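# Insert the held peg into the plate's hole

## Task

The left gripper starts out holding a peg a little above a plate, near the plate's hole. Lower the peg into that hole until it sits on the hole's bottom, without forcing or wedging it hard, because excessive force makes the attempt fail.

## Robot and tools

Robot: two arms, left_arm and right_arm. Only left_arm matters here because it already grips the peg. Each gripper's fingers point along its own +z axis and close along its own y axis. The reported end_effector_position is the spot between the finger pads, roughly 1 cm short of the fingertips.

Frames: poses in results use the scene frame. Its origin is at table-top height, halfway between the nominal arm bases. +z points up, +x points out over the table, and left_arm is on the +y side. These names do not tell you which side of an image something is on. Positions are in metres and orientations are end_effector_quat_wxyz. Either can be wrong by up to a few centimetres, more at long reach. Offsets in commands are different: they use the gripper's own Hand target axes, not the scene axes.

execute_actions(actions, cameras): actions is a list of actions. Each action is a table of 1 to 15 rows, and each row runs for one control step of 1/30 s. If a table has fewer than 15 rows, its last row repeats until step 15. A row always has 14 numbers in [-1, 1]: left dx, dy, dz, rx, ry, rz, opening, then the same seven for the right arm. The six pose numbers are an offset from the Hand target as it stood when that action began. Every row in the action counts from that same start, not from the row before it. The next action starts from the new Hand target, so sending the same offset again moves the gripper further. The scale is 1.0 = 0.6 m or 180 degrees, so 0.01 is 6 mm. rx, ry, rz form a single rotation vector. Opening is absolute: +1 is fully open (0.094 m) and -1 is closed. Sending all six pose numbers as 0 re-commands the current Hand target. Every row also sets each gripper, so always repeat the left gripper's present closed command (see Tool commands). A 0 there would half-open the fingers and drop the peg. An empty actions list just returns the current state and images. cameras picks which images come back: omit it or use ["all"] for all, [] for none, or list names (cam_left_wrist, cam_right_wrist). An unknown name makes the call invalid.

move(target, speed, blend, opening_speed, blocking, cameras): moves each gripper along a straight line toward an offset. target is one 14-number row, or a list of up to 15 rows, in the same layout and frame as above. Every row in the list is an offset from the starting Hand targets, not from the previous row. speed is in m/s, from 0.002 to 4.3, with a default of 0.25. Rotation is limited to twice that value in rad/s. You can give one speed or one per target. blend, in metres, rounds the corners between listed targets. opening_speed sets how fast the fingers change, per second on the -1..+1 scale, and must be at least 0.2. With blocking=false the call returns after about 0.5 s while the motion continues. A move lasts at least 0.5 s and at most 10 s. The result ends with a move: line giving the outcome (done, off_target, moving, held, fault) and any limits (paced means the command was clipped; held means checks withheld steps). done means the gripper is within 10 mm and 2 degrees of its target. Neither done nor off_target tells you whether there is contact.

wait(seconds 0-10) lets the scene run while the last commands hold. stop brakes a running move. zoom_image(camera, region=[x0,y0,x1,y1]) gives a closer view of the latest image from a wrist camera. The region is in pixels from the top-left and can be at most 504x504. finished_scene(scene=1, optional) ends the scene for good.

Results include Hand target (the last commanded pose, which later offsets count from), end_effector_position, grip_measured (opening on the command scale; under a firm grip it reads a bit narrower than the part), Joint positions (the last entry is the opening in metres), joint velocities (within noise means at rest), Joint torques, Tool commands, and for action calls some step-by-step positions. Torques are drive totals that include gravity, have per-unit offsets, and wrap at ±28 N m on joints 3 and 4. A sudden change can hint at contact, but friction can hide or mimic one.

Motion behaviour: each step limits the commanded orientation to within 40 degrees of the gripper's actual orientation. Friction and gravity can leave the gripper a centimetre or more off its command even in free air. Waiting does not close that gap. Re-send zeros, or send the missing distance as an offset. Very small moves may not start at all. Faster motion makes a contact hit harder, and a target set further past the contact pushes harder. To ease off a push, command a target back toward the gripper.

Suggested approach: use the wrist images (zoom in where needed) to line the peg up over the hole. Correct x/y in small steps, keeping the peg upright. Then lower slowly in short increments. Check the z readings and torques for the moment it stops moving down. If it binds, lift slightly and realign rather than pressing harder. When the peg rests on the bottom, the finished state has to stay correct with no help from the robot.

Avoid: opening the left gripper while the peg is in the air, forcing the peg, fast contacts, and knocking anything off the table. Also avoid any contact between the two arms, including closing a gripper on the other arm's fingers. Do not route paths close to an arm's own base. Do not keep pressing toward a pose the arm cannot reach: motors heat up, a MOTOR HOT line appears at 85 °C, and at 100 °C the arm loses power and falls (OVER-TEMPERATURE FAULT). Loose objects may occasionally be nudged by outside disturbances.

Cameras: cam_left_wrist and cam_right_wrist are fisheye images of 672x504. Calibration is given in OpenCV form, and its values can be slightly off. Joint ranges in rad: waist ±2.880, shoulder 0 to 3.142, elbow 0 to 3.019, wrist pitch -1.693 to 1.571, wrist yaw ±1.571, wrist roll ±2.094.

Each tool is called as name(argument=value, ...) on one line, values as JSON.

## Session

execute_actions(actions=[])

Scene clock: 0.00 s.
left_arm: end_effector_position=(+0.3492, +0.1375, +0.1849) grip_measured=-0.081 end_effector_quat_wxyz=(+0.006, +0.864, +0.503, +0.009) | right_arm: end_effector_position=(+0.4763, -0.3628, +0.5101) grip_measured=+1.000 end_effector_quat_wxyz=(+0.707, -0.006, +0.707, +0.006)
Joint positions: left_arm=[-0.504 1.561 1.26 -1.251 -0.01 1.559 0.043] | right_arm=[0 1.047 1.047 0 0 0 0.094]
Joint velocities: within noise
Joint torques (N m): no reading
Motor temperatures (°C): left_arm=[31 26 30 27 24 27 27] | right_arm=[27 27 27 29 30 29 27]
Heat: left arm: hottest waist 31 °C; right arm: hottest wrist yaw 30 °C.
Hand target: left_arm +0.3590, +0.1318, +0.2036; +0.027, +0.864, +0.503, +0.021 | right_arm +0.4764, -0.3628, +0.5272; +0.717, -0.006, +0.697, +0.006
Tool commands: left_gripper/opening=-1.0 right_gripper/opening=+1.0

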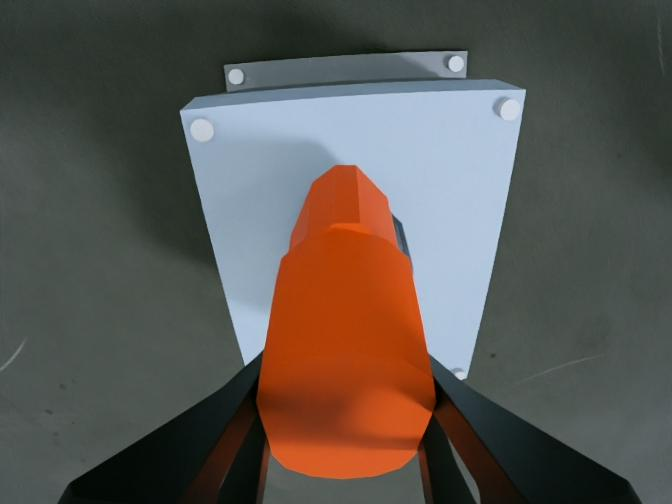

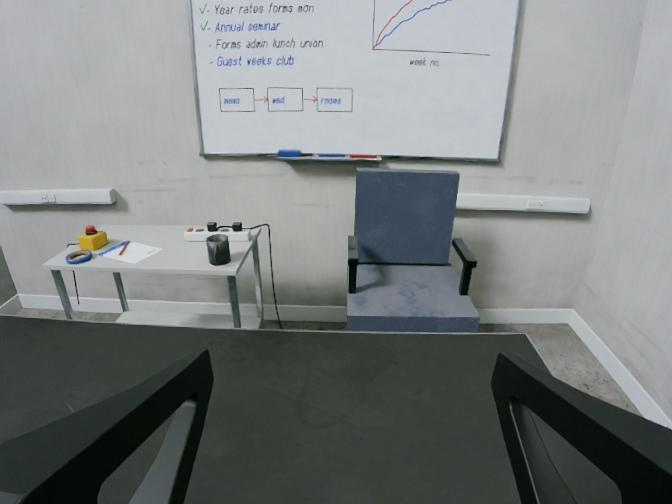

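zoom_image(camera="cam_left_wrist", region=[160, 40, 560, 400])

zoom_image(camera="cam_left_wrist", region=[260, 140, 440, 290])

Scaled by 1.260 from the camera's 672x504 image, which has a finer 960x720 frame.

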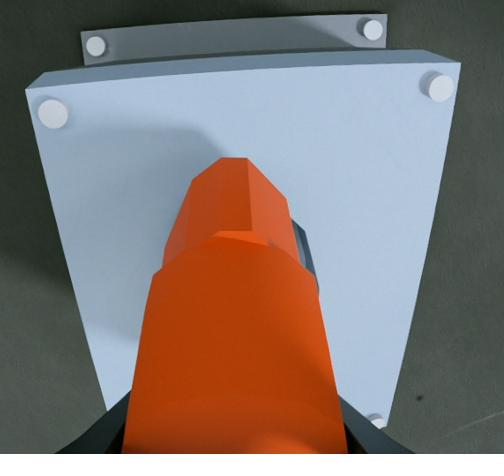

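Scaled by 2.800 from the camera's 672x504 image, which has a finer 960x720 frame.

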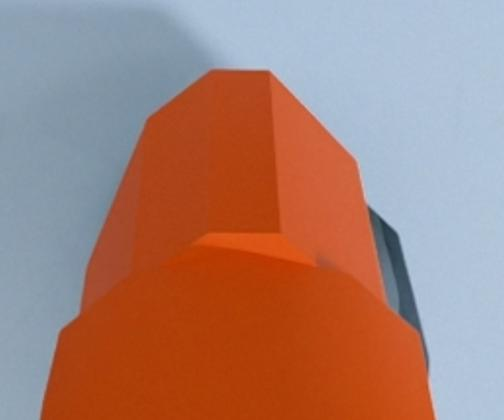

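move(target=[0,0,0,0,0,0,-1,0.478,0.533,-0.157,-0.549,0.081,-0.097,1], speed=0.3)

Scene clock: 5.73 s.
left_arm: end_effector_position=(+0.3492, +0.1375, +0.1849) grip_measured=-0.078 end_effector_quat_wxyz=(+0.006, +0.864, +0.503, +0.009) | right_arm: end_effector_position=(+0.3714, -0.0552, +0.2231) grip_measured=+1.000 end_effector_quat_wxyz=(-0.361, +0.627, -0.531, -0.441)
Joint positions: left_arm=[-0.504 1.561 1.26 -1.251 -0.01 1.559 0.043] | right_arm=[0.325 1.601 1.129 -0.692 -1.181 -1.118 0.094]
Joint velocities: within noise
Joint torques (N m): left_arm=[-1.73 -15.09 9.81 -0.12 0.15 0.01] | right_arm=[0.62 -9.88 13.37 0.85 -0.47 -0.11]
Motor temperatures (°C): left_arm=[31 27 31 27 24 27 27] | right_arm=[27 27 28 29 30 29 27]
Heat: left arm: hottest waist 31 °C; right arm: hottest wrist yaw 30 °C.
Hand target: left_arm +0.3590, +0.1318, +0.2036; +0.027, +0.864, +0.503, +0.021 | right_arm +0.3851, -0.0447, +0.2378; -0.373, +0.638, -0.516, -0.433
Off the commanded pose: left_arm 0.022 m, 3 deg | right_arm 0.023 m, 3 deg.
move: off_target (left_arm, right_arm)
camera_calibration:
cam_right_wrist: T_world_to_cam=[[0.983321, 0.178391, 0.0354438, -0.36314], [0.146159, -0.659078, -0.737736, 0.121048], [-0.108245, 0.730612, -0.674159, 0.343742], [0, 0, 0, 1]] pos_world=[0.376599, -0.106581, 0.333909]

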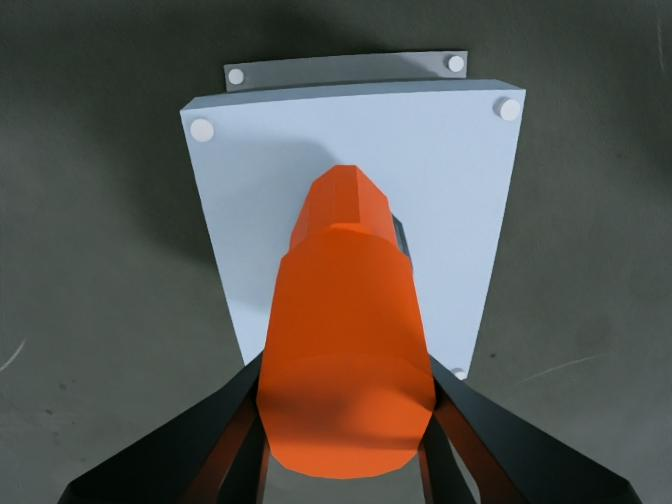

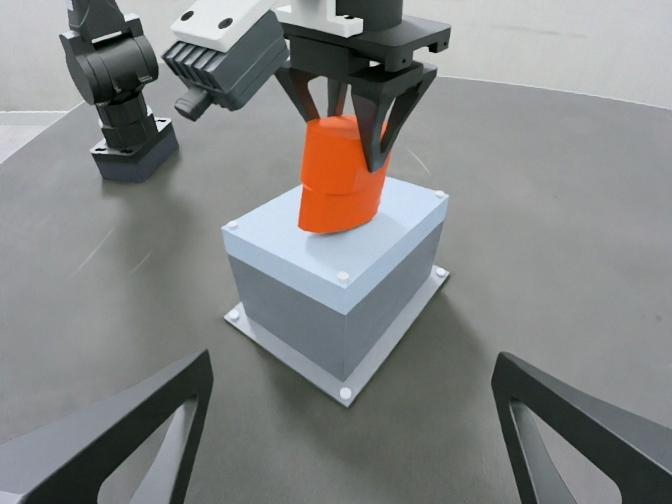

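zoom_image(camera="cam_right_wrist", region=[210, 90, 460, 320])

Scaled by 2.016 from the camera's 672x504 image, which has a finer 960x720 frame.

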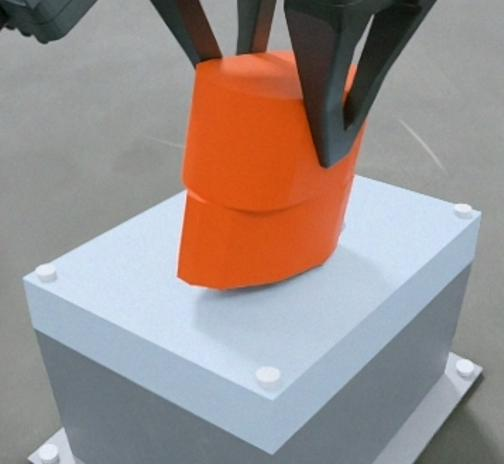

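move(target=[0,0,-0.133,0,0,0,-1,0,0,0,0,0,0,1], speed=0.15)

zoom_image(camera="cam_right_wrist", region=[190, 60, 470, 320])

zoom_image(camera="cam_left_wrist", region=[180, 60, 500, 360])

Scene clock: 8.70 s.
left_arm: end_effector_position=(+0.3399, +0.1430, +0.2542) grip_measured=-0.078 end_effector_quat_wxyz=(-0.001, +0.864, +0.503, +0.006) | right_arm: end_effector_position=(+0.3714, -0.0552, +0.2231) grip_measured=+1.000 end_effector_quat_wxyz=(-0.362, +0.627, -0.531, -0.441)
Joint positions: left_arm=[-0.504 1.504 1.381 -1.443 -0.01 1.559 0.043] | right_arm=[0.325 1.601 1.129 -0.692 -1.181 -1.119 0.094]
Joint velocities: within noise
Joint torques (N m): left_arm=[-1.85 -13.8 12.62 -0.55 0.15 0] | right_arm=[0.79 -9.93 13.37 0.87 -0.47 -0.11]
Motor temperatures (°C): left_arm=[31 27 31 27 24 27 27] | right_arm=[27 27 29 29 30 29 27]
Heat: left arm: hottest waist 31 °C; right arm: hottest wrist yaw 30 °C.
Hand target: left_arm +0.3541, +0.1337, +0.2832; +0.027, +0.864, +0.503, +0.021 | right_arm +0.3851, -0.0447, +0.2378; -0.373, +0.638, -0.515, -0.433
Off the commanded pose: left_arm 0.034 m, 4 deg | right_arm 0.023 m, 3 deg.
move: off_target (left_arm, right_arm)
camera_calibration:
cam_left_wrist: T_world_to_cam=[[-0.874719, 0.484564, -0.00797674, 0.233109], [0.435075, 0.792421, 0.427526, -0.328526], [0.213485, 0.370495, -0.903968, 0.221821], [0, 0, 0, 1]] pos_world=[0.299483, 0.0651907, 0.342832]
cam_right_wrist: T_world_to_cam=[[0.983246, 0.178663, 0.0361618, -0.363323], [0.146862, -0.658913, -0.737743, 0.120803], [-0.10798, 0.730693, -0.674112, 0.343635], [0, 0, 0, 1]] pos_world=[0.3766, -0.106581, 0.333909]

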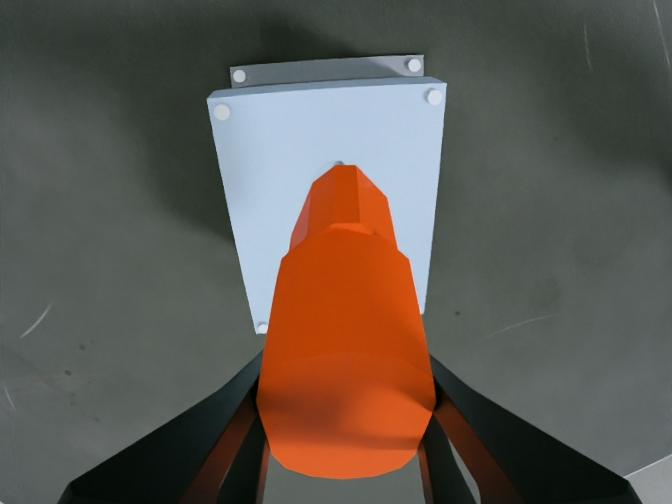

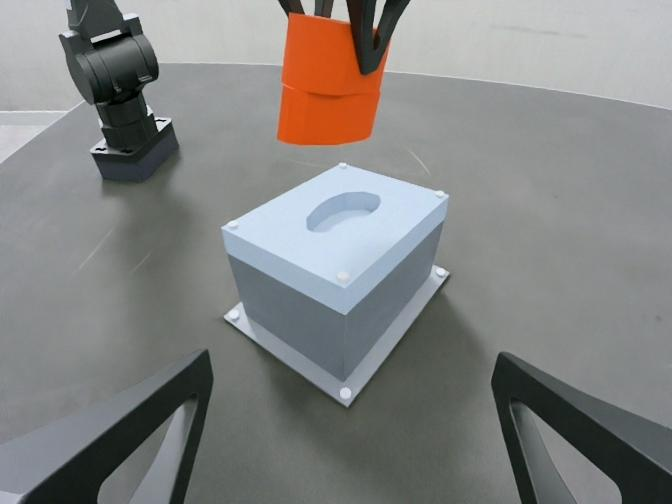

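Scaled by 1.800 from the camera's 672x504 image, which has a finer 960x720 frame.

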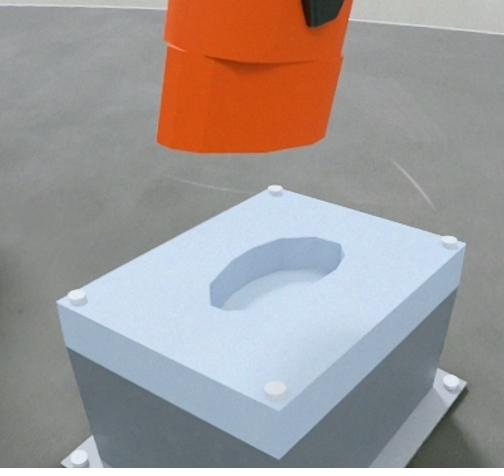

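Scaled by 1.575 from the camera's 672x504 image, which has a finer 960x720 frame.

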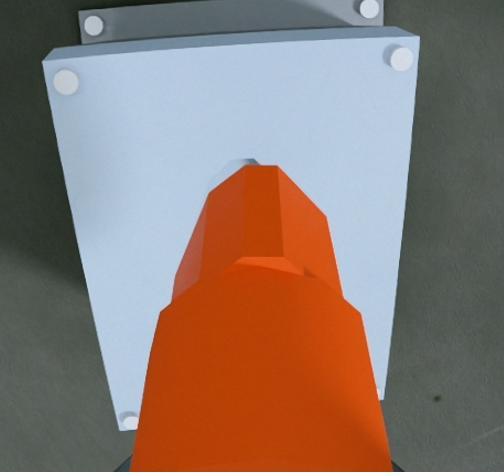

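move(target=[0.12,0,0,0,0,0,-1,0,0,0,0,0,0,1], speed=0.15)

zoom_image(camera="cam_right_wrist", region=[280, 150, 460, 290])

zoom_image(camera="cam_left_wrist", region=[240, 20, 440, 220])

Scene clock: 10.33 s.
left_arm: end_effector_position=(+0.3718, +0.2017, +0.2567) grip_measured=-0.078 end_effector_quat_wxyz=(+0.003, +0.863, +0.505, +0.004) | right_arm: end_effector_position=(+0.3714, -0.0552, +0.2231) grip_measured=+1.000 end_effector_quat_wxyz=(-0.362, +0.627, -0.531, -0.441)
Joint positions: left_arm=[-0.351 1.509 1.393 -1.446 -0.002 1.706 0.043] | right_arm=[0.325 1.601 1.129 -0.692 -1.181 -1.119 0.094]
Joint velocities: within noise
Joint torques (N m): left_arm=[-1.44 -13.27 12.83 -0.54 0.23 0.11] | right_arm=[0.73 -9.76 13.33 0.9 -0.47 -0.11]
Motor temperatures (°C): left_arm=[31 27 32 27 24 27 27] | right_arm=[27 27 29 29 30 29 26]
Heat: left arm: hottest elbow 32 °C; right arm: hottest wrist yaw 30 °C.
Hand target: left_arm +0.3897, +0.1963, +0.2838; +0.027, +0.864, +0.503, +0.021 | right_arm +0.3851, -0.0447, +0.2378; -0.373, +0.638, -0.516, -0.433
Off the commanded pose: left_arm 0.033 m, 3 deg | right_arm 0.023 m, 3 deg.
move: off_target (left_arm, right_arm)
camera_calibration:
cam_left_wrist: T_world_to_cam=[[-0.877614, 0.479209, -0.0123695, 0.235933], [0.430112, 0.798566, 0.421065, -0.387798], [0.211656, 0.364212, -0.906946, 0.198283], [0, 0, 0, 1]] pos_world=[0.331887, 0.124404, 0.346039]
cam_right_wrist: T_world_to_cam=[[0.983246, 0.178663, 0.0361618, -0.363323], [0.146862, -0.658913, -0.737743, 0.120803], [-0.10798, 0.730693, -0.674112, 0.343635], [0, 0, 0, 1]] pos_world=[0.3766, -0.106581, 0.333909]

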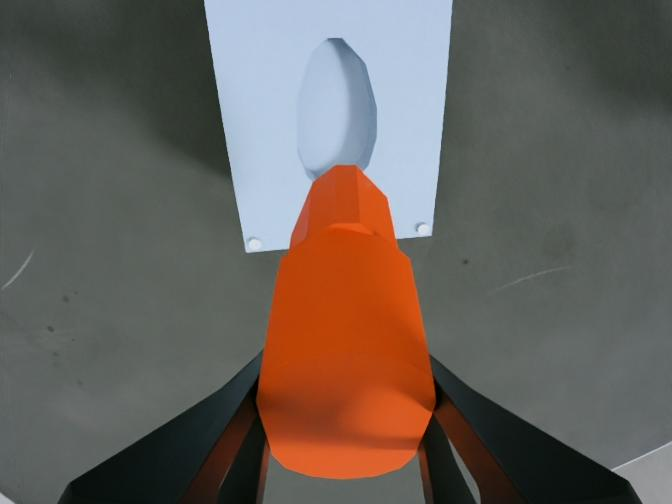

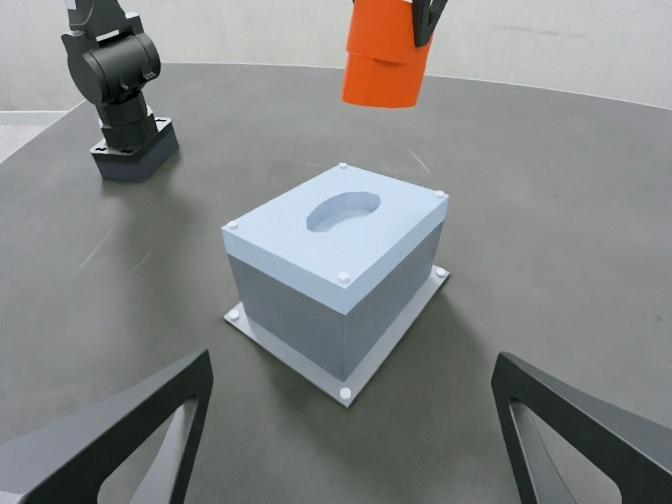

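Scaled by 2.800 from the camera's 672x504 image, which has a finer 960x720 frame.

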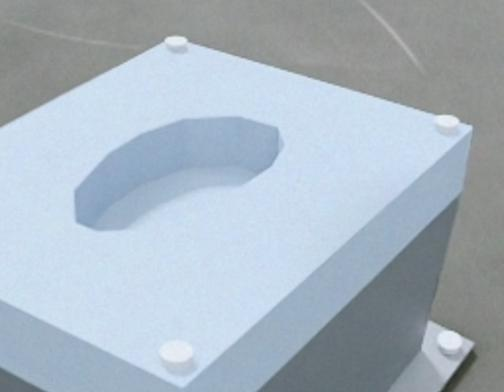

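Scaled by 2.520 from the camera's 672x504 image, which has a finer 960x720 frame.

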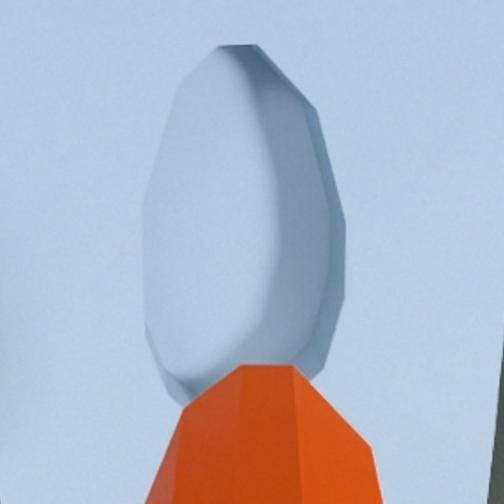

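zoom_image(camera="cam_left_wrist", region=[285, 25, 390, 115])

zoom_image(camera="cam_left_wrist", region=[285, 110, 405, 270])

zoom_image(camera="cam_right_wrist", region=[330, 0, 450, 120])

zoom_image(camera="cam_right_wrist", region=[295, 180, 395, 245])

Scaled by 4.800 from the camera's 672x504 image, which has a finer 960x720 frame.

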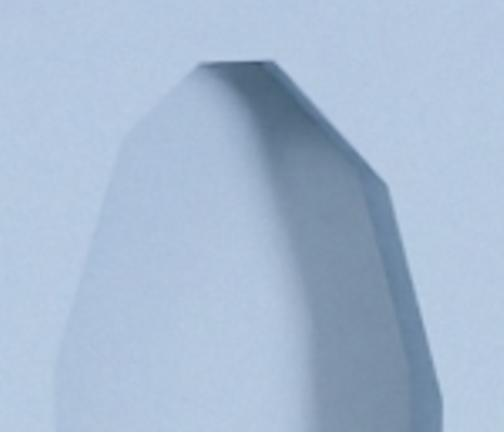

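Scaled by 3.150 from the camera's 672x504 image, which has a finer 960x720 frame.

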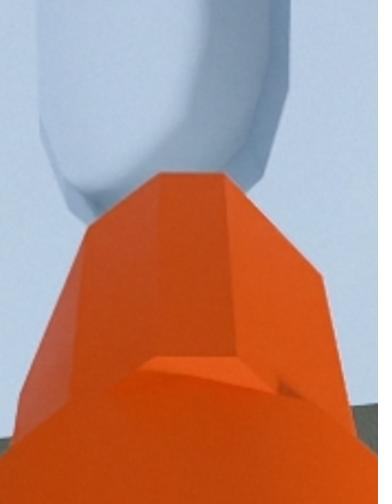

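Scaled by 4.200 from the camera's 672x504 image, which has a finer 960x720 frame.

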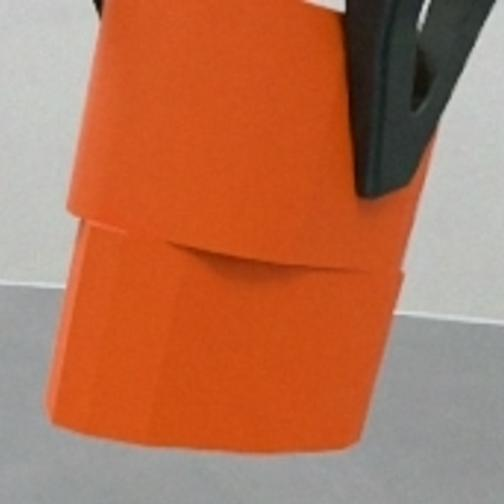

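Scaled by 5.040 from the camera's 672x504 image, which has a finer 960x720 frame.

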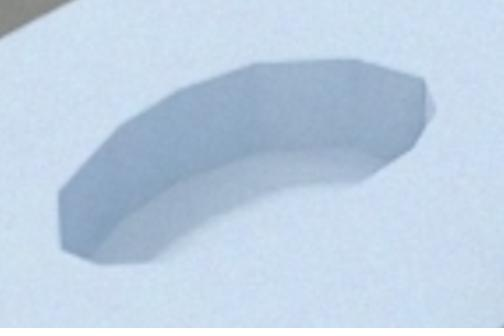

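move(target=[0,0,0,0,0.072,0,-1,0,0,0,0,0,0,1], speed=0.15)

zoom_image(camera="cam_left_wrist", region=[270, 60, 420, 280])

zoom_image(camera="cam_right_wrist", region=[330, 0, 470, 140])

Scene clock: 14.30 s.
left_arm: end_effector_position=(+0.3766, +0.2073, +0.2611) grip_measured=-0.078 end_effector_quat_wxyz=(-0.058, +0.859, +0.500, +0.097) | right_arm: end_effector_position=(+0.3714, -0.0552, +0.2231) grip_measured=+1.000 end_effector_quat_wxyz=(-0.362, +0.627, -0.531, -0.441)
Joint positions: left_arm=[-0.421 1.509 1.393 -1.442 -0.227 1.642 0.043] | right_arm=[0.325 1.601 1.129 -0.692 -1.181 -1.119 0.094]
Joint velocities: within noise
Joint torques (N m): left_arm=[-2.55 -14.1 11.26 0.25 -0.12 -0.09] | right_arm=[0.79 -9.88 13.34 0.87 -0.46 -0.11]
Motor temperatures (°C): left_arm=[31 27 33 27 24 27 27] | right_arm=[27 27 30 29 30 29 26]
Heat: left arm: hottest elbow 33 °C; right arm: hottest elbow 30 °C.
Hand target: left_arm +0.3897, +0.1962, +0.2838; -0.030, +0.856, +0.502, +0.118 | right_arm +0.3851, -0.0447, +0.2378; -0.373, +0.638, -0.516, -0.433
Off the commanded pose: left_arm 0.028 m, 4 deg | right_arm 0.023 m, 3 deg.
move: off_target (left_arm, right_arm)
camera_calibration:
cam_left_wrist: T_world_to_cam=[[-0.874963, 0.484182, -0.00261208, 0.232975], [0.381513, 0.692733, 0.612021, -0.405795], [0.298139, 0.534499, -0.790837, 0.101091], [0, 0, 0, 1]] pos_world=[0.328521, 0.114273, 0.32891]
cam_right_wrist: T_world_to_cam=[[0.983246, 0.178663, 0.0361618, -0.363323], [0.146862, -0.658913, -0.737743, 0.120803], [-0.10798, 0.730693, -0.674112, 0.343635], [0, 0, 0, 1]] pos_world=[0.3766, -0.106581, 0.333909]

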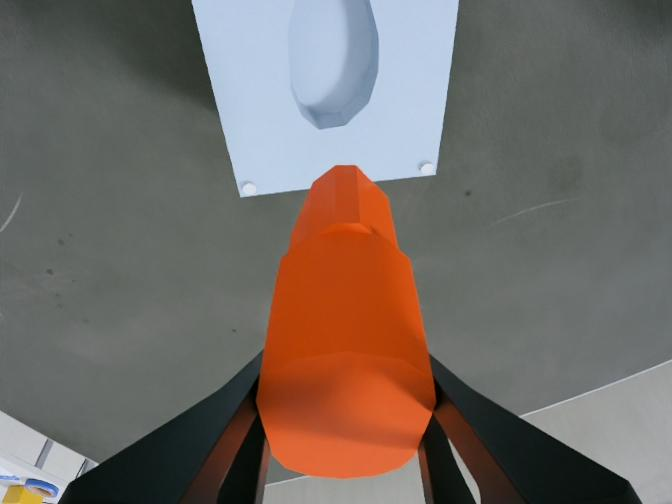

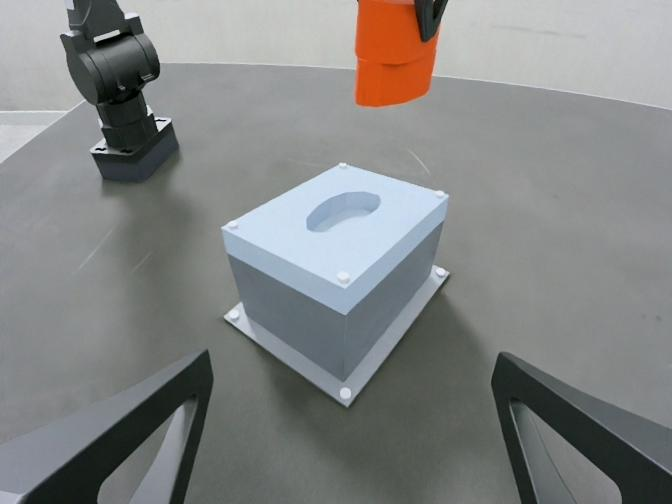

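Scaled by 2.291 from the camera's 672x504 image, which has a finer 960x720 frame.

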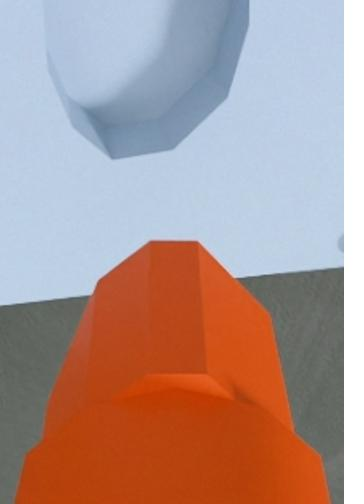

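Scaled by 3.600 from the camera's 672x504 image, which has a finer 960x720 frame.

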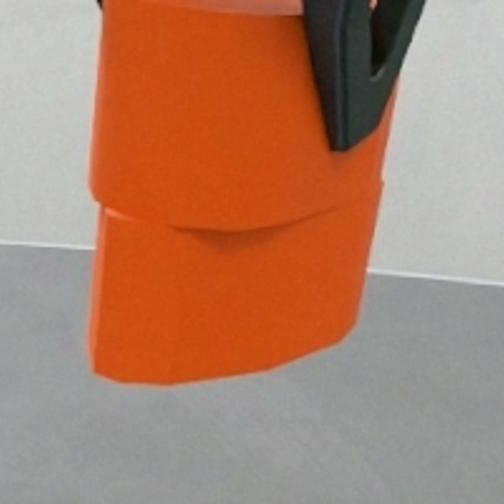

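move(target=[0,0,0,-0.040,-0.033,-0.006,-1,0,0,0,0,0,0,1], speed=0.15)

zoom_image(camera="cam_left_wrist", region=[270, 0, 420, 130])

zoom_image(camera="cam_left_wrist", region=[280, 150, 410, 260])

zoom_image(camera="cam_right_wrist", region=[320, 0, 460, 120])

Scene clock: 18.87 s.
left_arm: end_effector_position=(+0.3871, +0.1923, +0.2738) grip_measured=-0.078 end_effector_quat_wxyz=(+0.036, +0.859, +0.502, +0.095) | right_arm: end_effector_position=(+0.3714, -0.0552, +0.2231) grip_measured=+1.000 end_effector_quat_wxyz=(-0.362, +0.627, -0.531, -0.441)
Joint positions: left_arm=[-0.398 1.449 1.361 -1.313 -0.112 1.668 0.043] | right_arm=[0.325 1.601 1.129 -0.692 -1.181 -1.119 0.094]
Joint velocities: within noise
Joint torques (N m): left_arm=[-1.03 -14.51 7.98 0.68 0.12 0.09] | right_arm=[0.73 -9.88 13.33 0.87 -0.47 -0.1]
Motor temperatures (°C): left_arm=[31 27 33 27 24 27 28] | right_arm=[27 27 31 29 30 29 26]
Heat: left arm: hottest elbow 33 °C; right arm: hottest elbow 31 °C.
Hand target: left_arm +0.3896, +0.1962, +0.2840; +0.051, +0.856, +0.503, +0.105 | right_arm +0.3851, -0.0447, +0.2378; -0.373, +0.638, -0.516, -0.433
Off the commanded pose: left_arm 0.011 m, 2 deg | right_arm 0.023 m, 3 deg.
move: off_target (left_arm, right_arm)
camera_calibration:
cam_left_wrist: T_world_to_cam=[[-0.860909, 0.482302, -0.161929, 0.287993], [0.339835, 0.782017, 0.522457, -0.383726], [0.378614, 0.394759, -0.837148, 0.124388], [0, 0, 0, 1]] pos_world=[0.331245, 0.112078, 0.351246]
cam_right_wrist: T_world_to_cam=[[0.983246, 0.178663, 0.0361618, -0.363323], [0.146862, -0.658913, -0.737743, 0.120803], [-0.10798, 0.730693, -0.674112, 0.343635], [0, 0, 0, 1]] pos_world=[0.3766, -0.106581, 0.333909]

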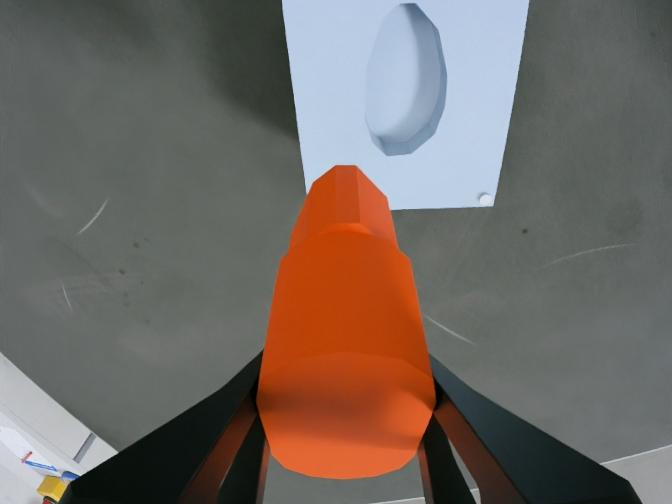

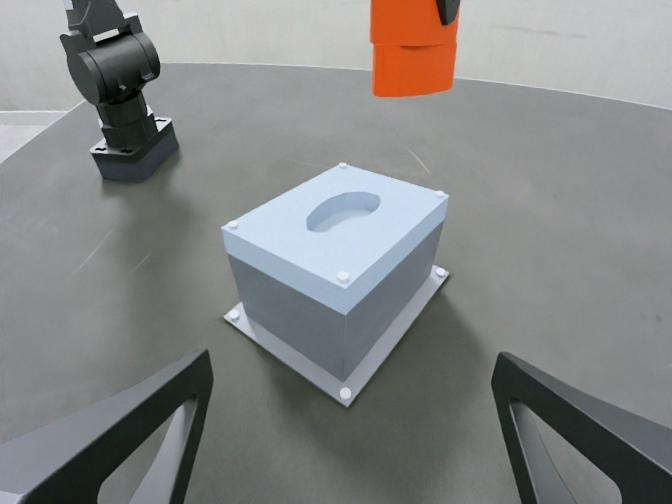

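Scaled by 3.360 from the camera's 672x504 image, which has a finer 960x720 frame.

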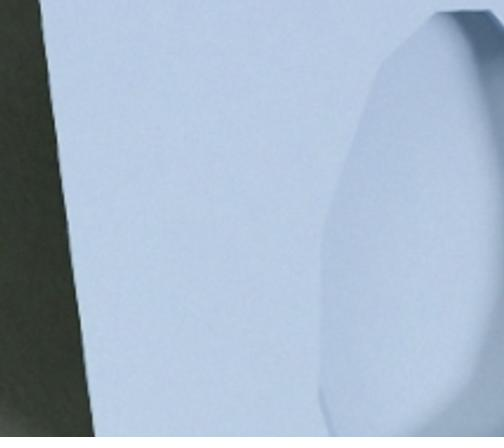

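Scaled by 3.877 from the camera's 672x504 image, which has a finer 960x720 frame.

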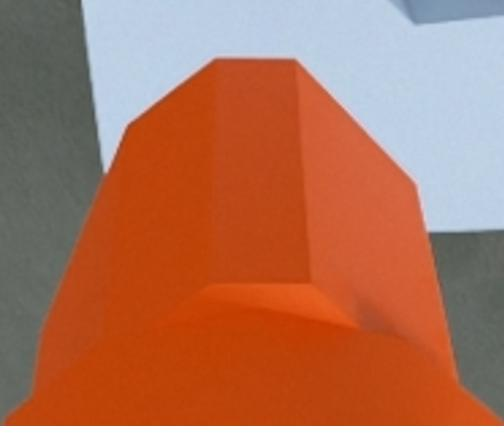

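Scaled by 3.600 from the camera's 672x504 image, which has a finer 960x720 frame.

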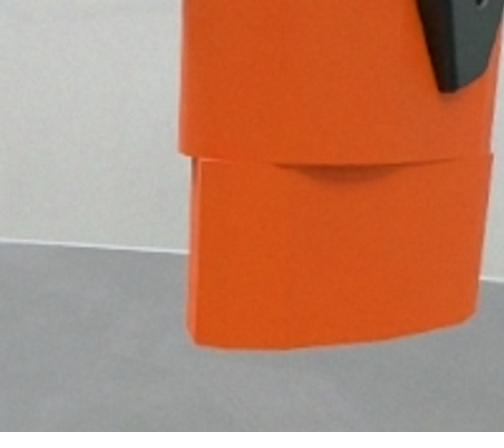

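move(target=[-0.108,-0.0518,0.0833,0,0,-0.018,-1,0,0,0,0,0,0,1], speed=0.12)

zoom_image(camera="cam_left_wrist", region=[250, 120, 450, 280])

zoom_image(camera="cam_right_wrist", region=[270, 120, 450, 260])

Scene clock: 21.87 s.
left_arm: end_effector_position=(+0.3443, +0.1602, +0.2094) grip_measured=-0.078 end_effector_quat_wxyz=(+0.035, +0.844, +0.526, +0.094) | right_arm: end_effector_position=(+0.3714, -0.0552, +0.2231) grip_measured=+1.000 end_effector_quat_wxyz=(-0.362, +0.627, -0.531, -0.441)
Joint positions: left_arm=[-0.514 1.425 1.166 -1.162 -0.134 1.498 0.043] | right_arm=[0.325 1.601 1.129 -0.692 -1.181 -1.119 0.094]
Joint velocities: within noise
Joint torques (N m): left_arm=[-2.37 -14.1 7.75 0.64 -0.04 -0.11] | right_arm=[0.79 -9.88 13.35 0.85 -0.47 -0.1]
Motor temperatures (°C): left_arm=[31 27 33 27 24 27 28] | right_arm=[27 27 32 29 30 29 26]
Heat: left arm: hottest elbow 33 °C; right arm: hottest elbow 32 °C.
Hand target: left_arm +0.3442, +0.1560, +0.2208; +0.054, +0.842, +0.527, +0.104 | right_arm +0.3851, -0.0447, +0.2378; -0.373, +0.638, -0.516, -0.433
Off the commanded pose: left_arm 0.012 m, 2 deg | right_arm 0.023 m, 3 deg.
move: off_target (left_arm, right_arm)
camera_calibration:
cam_left_wrist: T_world_to_cam=[[-0.88659, 0.433123, -0.162363, 0.272984], [0.296952, 0.802087, 0.518148, -0.297907], [0.354651, 0.411171, -0.839739, 0.105468], [0, 0, 0, 1]] pos_world=[0.293084, 0.0773461, 0.287247]
cam_right_wrist: T_world_to_cam=[[0.983246, 0.178663, 0.0361618, -0.363323], [0.146862, -0.658913, -0.737743, 0.120803], [-0.10798, 0.730693, -0.674112, 0.343635], [0, 0, 0, 1]] pos_world=[0.3766, -0.106581, 0.333909]

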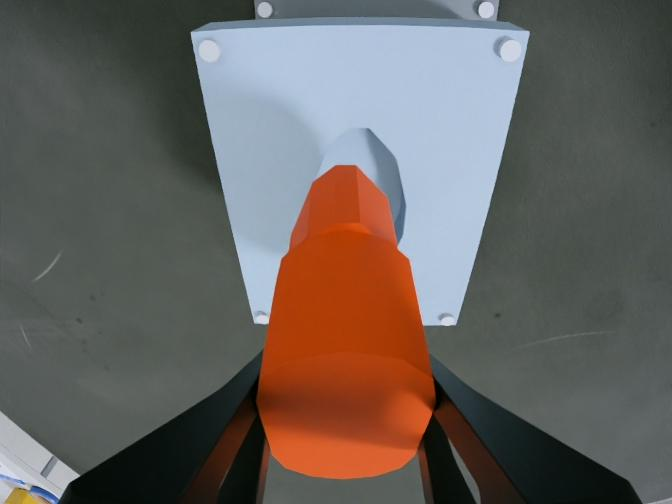

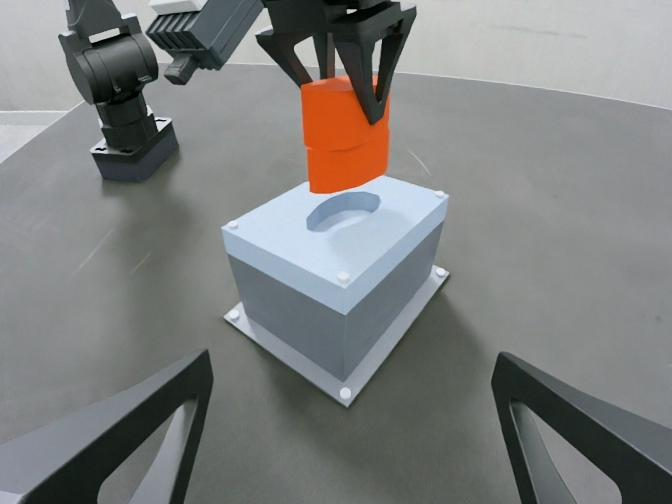

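Scaled by 2.520 from the camera's 672x504 image, which has a finer 960x720 frame.

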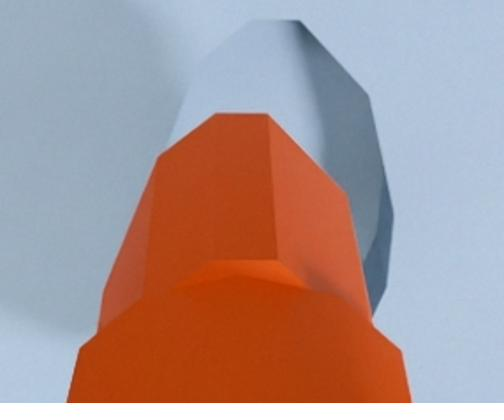

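Scaled by 2.800 from the camera's 672x504 image, which has a finer 960x720 frame.

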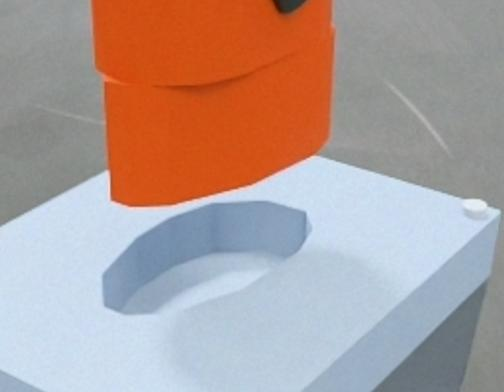

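move(target=[0,0,0,0.011,-0.011,0,-1,0,0,0,0,0,0,1], speed=0.1)

zoom_image(camera="cam_left_wrist", region=[280, 100, 430, 250])

zoom_image(camera="cam_left_wrist", region=[180, 30, 530, 350])

zoom_image(camera="cam_right_wrist", region=[270, 120, 410, 260])

Scene clock: 24.13 s.
left_arm: end_effector_position=(+0.3390, +0.1563, +0.2083) grip_measured=-0.078 end_effector_quat_wxyz=(+0.038, +0.846, +0.526, +0.075) | right_arm: end_effector_position=(+0.3714, -0.0552, +0.2231) grip_measured=+1.000 end_effector_quat_wxyz=(-0.362, +0.627, -0.531, -0.441)
Joint positions: left_arm=[-0.514 1.425 1.166 -1.173 -0.099 1.497 0.043] | right_arm=[0.325 1.601 1.129 -0.692 -1.181 -1.119 0.094]
Joint velocities: within noise
Joint torques (N m): left_arm=[-1.32 -12.69 9.39 -0.28 0.13 0.02] | right_arm=[0.85 -9.76 13.37 0.88 -0.47 -0.1]
Motor temperatures (°C): left_arm=[31 28 33 27 24 27 28] | right_arm=[27 28 32 29 30 29 26]
Heat: left arm: hottest elbow 33 °C; right arm: hottest elbow 32 °C.
Hand target: left_arm +0.3441, +0.1560, +0.2208; +0.048, +0.844, +0.528, +0.080 | right_arm +0.3851, -0.0447, +0.2378; -0.373, +0.638, -0.516, -0.433
Off the commanded pose: left_arm 0.014 m, 1 deg | right_arm 0.023 m, 3 deg.
move: off_target (left_arm, right_arm)
camera_calibration:
cam_left_wrist: T_world_to_cam=[[-0.888976, 0.433167, -0.14862, 0.267707], [0.314335, 0.813168, 0.489848, -0.294384], [0.333039, 0.388747, -0.859046, 0.122857], [0, 0, 0, 1]] pos_world=[0.289605, 0.0756616, 0.28953]
cam_right_wrist: T_world_to_cam=[[0.983246, 0.178663, 0.0361618, -0.363323], [0.146862, -0.658913, -0.737743, 0.120803], [-0.10798, 0.730693, -0.674112, 0.343635], [0, 0, 0, 1]] pos_world=[0.3766, -0.106581, 0.333909]

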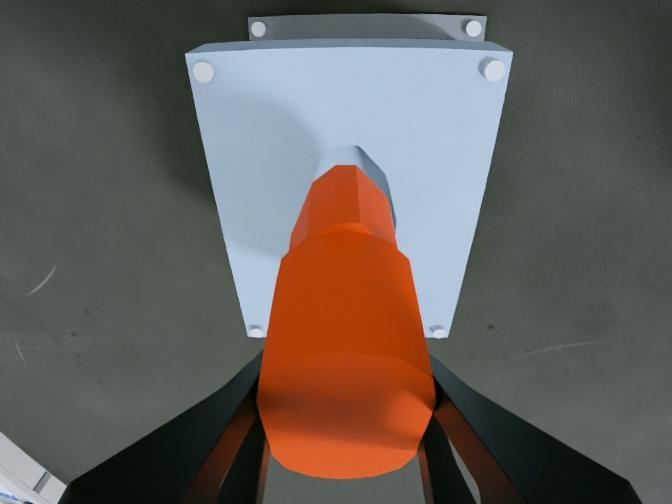

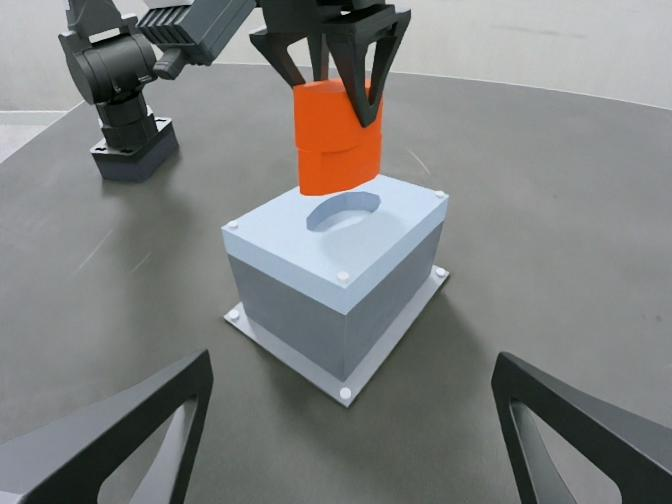

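Scaled by 3.360 from the camera's 672x504 image, which has a finer 960x720 frame.

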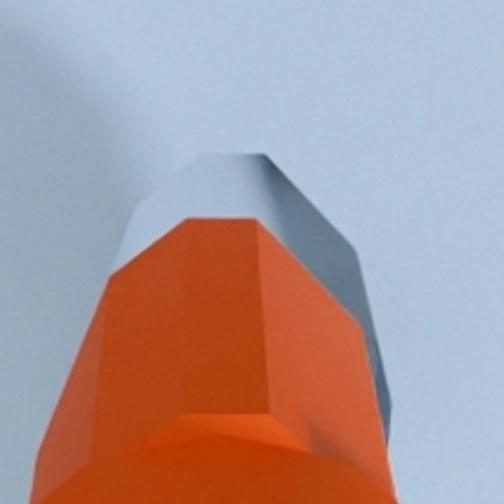

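Scaled by 1.440 from the camera's 672x504 image, which has a finer 960x720 frame.

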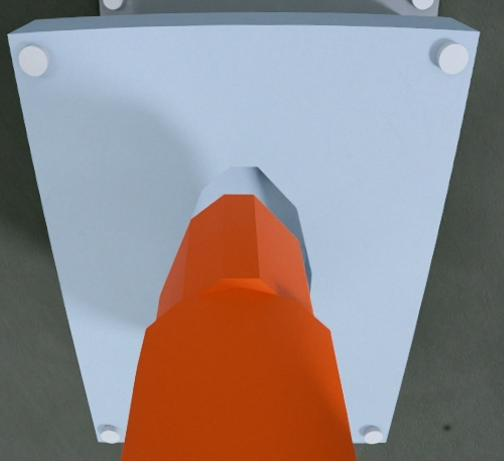

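Scaled by 3.600 from the camera's 672x504 image, which has a finer 960x720 frame.

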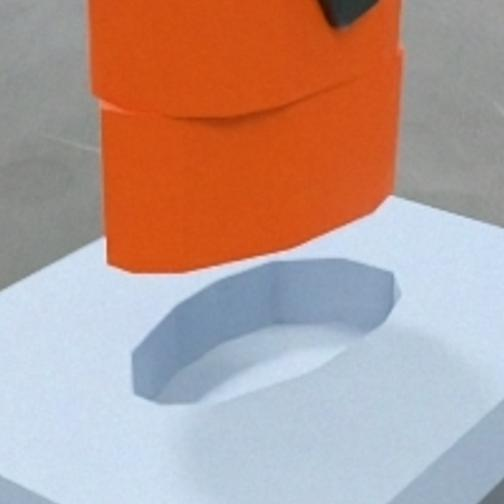

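move(target=[-0.0018,-0.0028,0.022,0,0,-0.003,-1,0,0,0,0,0,0,1], speed=0.05)

zoom_image(camera="cam_left_wrist", region=[280, 100, 430, 250])

zoom_image(camera="cam_right_wrist", region=[270, 120, 410, 260])

Scene clock: 25.83 s.
left_arm: end_effector_position=(+0.3412, +0.1550, +0.2087) grip_measured=-0.078 end_effector_quat_wxyz=(+0.043, +0.846, +0.526, +0.078) | right_arm: end_effector_position=(+0.3714, -0.0552, +0.2231) grip_measured=+1.000 end_effector_quat_wxyz=(-0.362, +0.627, -0.531, -0.441)
Joint positions: left_arm=[-0.514 1.425 1.166 -1.162 -0.099 1.497 0.043] | right_arm=[0.325 1.601 1.129 -0.692 -1.181 -1.119 0.094]
Joint velocities: within noise
Joint torques (N m): left_arm=[-1.32 -11.87 7.62 0.62 0.14 -0.09] | right_arm=[0.79 -9.82 13.35 0.9 -0.47 -0.09]
Motor temperatures (°C): left_arm=[31 28 33 27 24 27 28] | right_arm=[27 28 32 29 30 29 26]
Heat: left arm: hottest elbow 33 °C; right arm: hottest elbow 32 °C.
Hand target: left_arm +0.3447, +0.1558, +0.2074; +0.049, +0.842, +0.532, +0.080 | right_arm +0.3851, -0.0447, +0.2378; -0.373, +0.638, -0.516, -0.433
Off the commanded pose: left_arm 0.004 m, 1 deg | right_arm 0.023 m, 3 deg.
move: off_target (right_arm)
camera_calibration:
cam_left_wrist: T_world_to_cam=[[-0.887584, 0.432297, -0.159105, 0.272183], [0.309827, 0.815838, 0.488278, -0.292761], [0.340885, 0.384093, -0.858062, 0.120843], [0, 0, 0, 1]] pos_world=[0.291097, 0.0747662, 0.289945]
cam_right_wrist: T_world_to_cam=[[0.983246, 0.178663, 0.0361618, -0.363323], [0.146862, -0.658913, -0.737743, 0.120803], [-0.10798, 0.730693, -0.674112, 0.343635], [0, 0, 0, 1]] pos_world=[0.3766, -0.106581, 0.333909]

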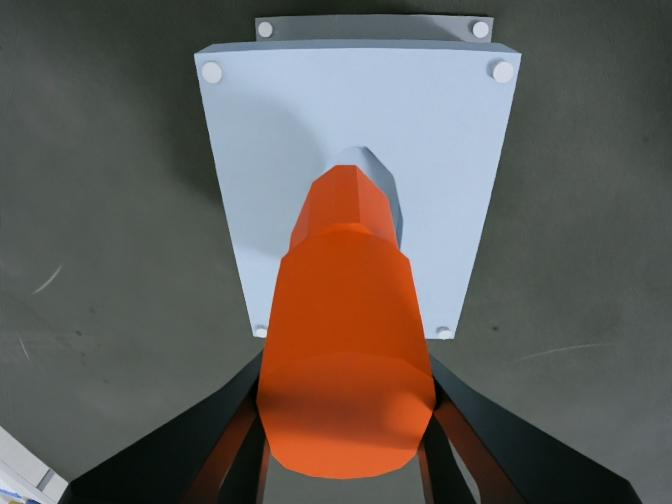

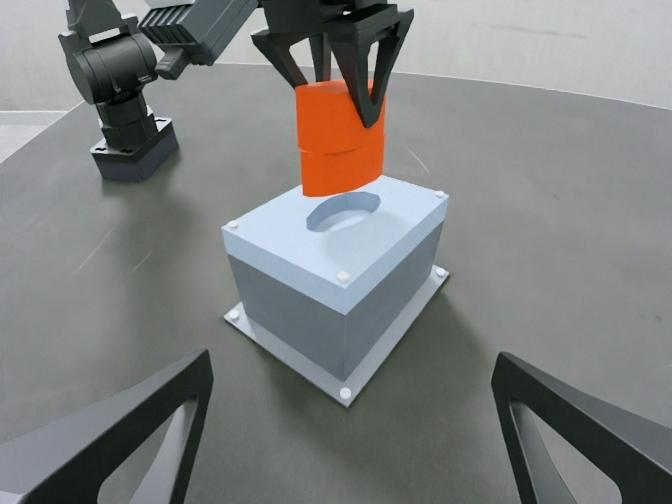

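Scaled by 3.360 from the camera's 672x504 image, which has a finer 960x720 frame.

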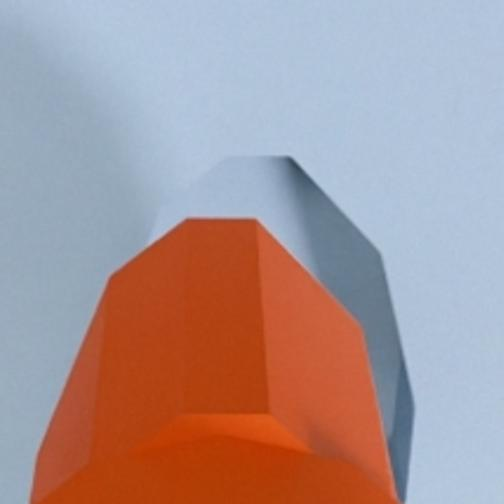

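Scaled by 3.600 from the camera's 672x504 image, which has a finer 960x720 frame.

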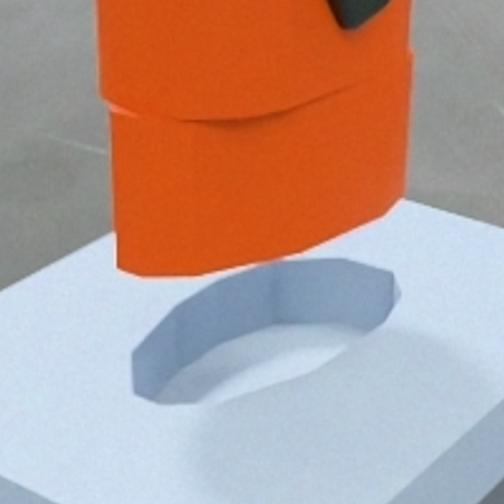

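move(target=[-0.0003,-0.005,0.01,0,0,0,-1,0,0,0,0,0,0,1], speed=0.05, cameras=[])

move(target=[-0.0003,-0.000,0.005,0,0,0,-1,0,0,0,0,0,0,1], speed=0.05, cameras=[])

Scene clock: 26.97 s.
left_arm: end_effector_position=(+0.3391, +0.1562, +0.2016) grip_measured=-0.078 end_effector_quat_wxyz=(+0.042, +0.846, +0.526, +0.077) | right_arm: end_effector_position=(+0.3714, -0.0552, +0.2231) grip_measured=+1.000 end_effector_quat_wxyz=(-0.362, +0.627, -0.531, -0.441)
Joint positions: left_arm=[-0.514 1.425 1.147 -1.145 -0.098 1.497 0.043] | right_arm=[0.325 1.601 1.129 -0.692 -1.181 -1.119 0.094]
Joint velocities: within noise
Joint torques (N m): left_arm=[-1.2 -11.81 7.68 0.62 0.13 -0.08] | right_arm=[0.73 -9.76 13.35 0.9 -0.47 -0.1]
Motor temperatures (°C): left_arm=[31 28 33 27 24 27 28] | right_arm=[27 28 33 29 30 29 26]
Heat: left arm: hottest elbow 33 °C; right arm: hottest elbow 33 °C.
Hand target: left_arm +0.3430, +0.1569, +0.2011; +0.049, +0.842, +0.532, +0.080 | right_arm +0.3851, -0.0447, +0.2378; -0.373, +0.638, -0.516, -0.433
Off the commanded pose: left_arm 0.004 m, 1 deg | right_arm 0.023 m, 3 deg.
move: off_target (right_arm)
No camera images: "cameras" was empty.

Scene clock: 27.87 s.
left_arm: end_effector_position=(+0.3394, +0.1560, +0.1983) grip_measured=-0.078 end_effector_quat_wxyz=(+0.042, +0.846, +0.526, +0.077) | right_arm: end_effector_position=(+0.3714, -0.0552, +0.2231) grip_measured=+1.000 end_effector_quat_wxyz=(-0.362, +0.627, -0.531, -0.441)
Joint positions: left_arm=[-0.514 1.429 1.141 -1.137 -0.098 1.497 0.043] | right_arm=[0.325 1.601 1.129 -0.692 -1.181 -1.119 0.094]
Joint velocities: within noise
Joint torques (N m): left_arm=[-1.2 -11.87 7.71 0.62 0.13 -0.08] | right_arm=[0.67 -9.82 13.35 0.9 -0.47 -0.11]
Motor temperatures (°C): left_arm=[31 28 33 27 24 27 28] | right_arm=[27 28 33 29 30 29 26]
Heat: left arm: hottest elbow 33 °C; right arm: hottest elbow 33 °C.
Hand target: left_arm +0.3435, +0.1568, +0.1981; +0.049, +0.842, +0.532, +0.080 | right_arm +0.3851, -0.0447, +0.2378; -0.373, +0.638, -0.516, -0.433
Off the commanded pose: left_arm 0.004 m, 1 deg | right_arm 0.023 m, 3 deg.
move: off_target (right_arm)
No camera images: "cameras" was empty.


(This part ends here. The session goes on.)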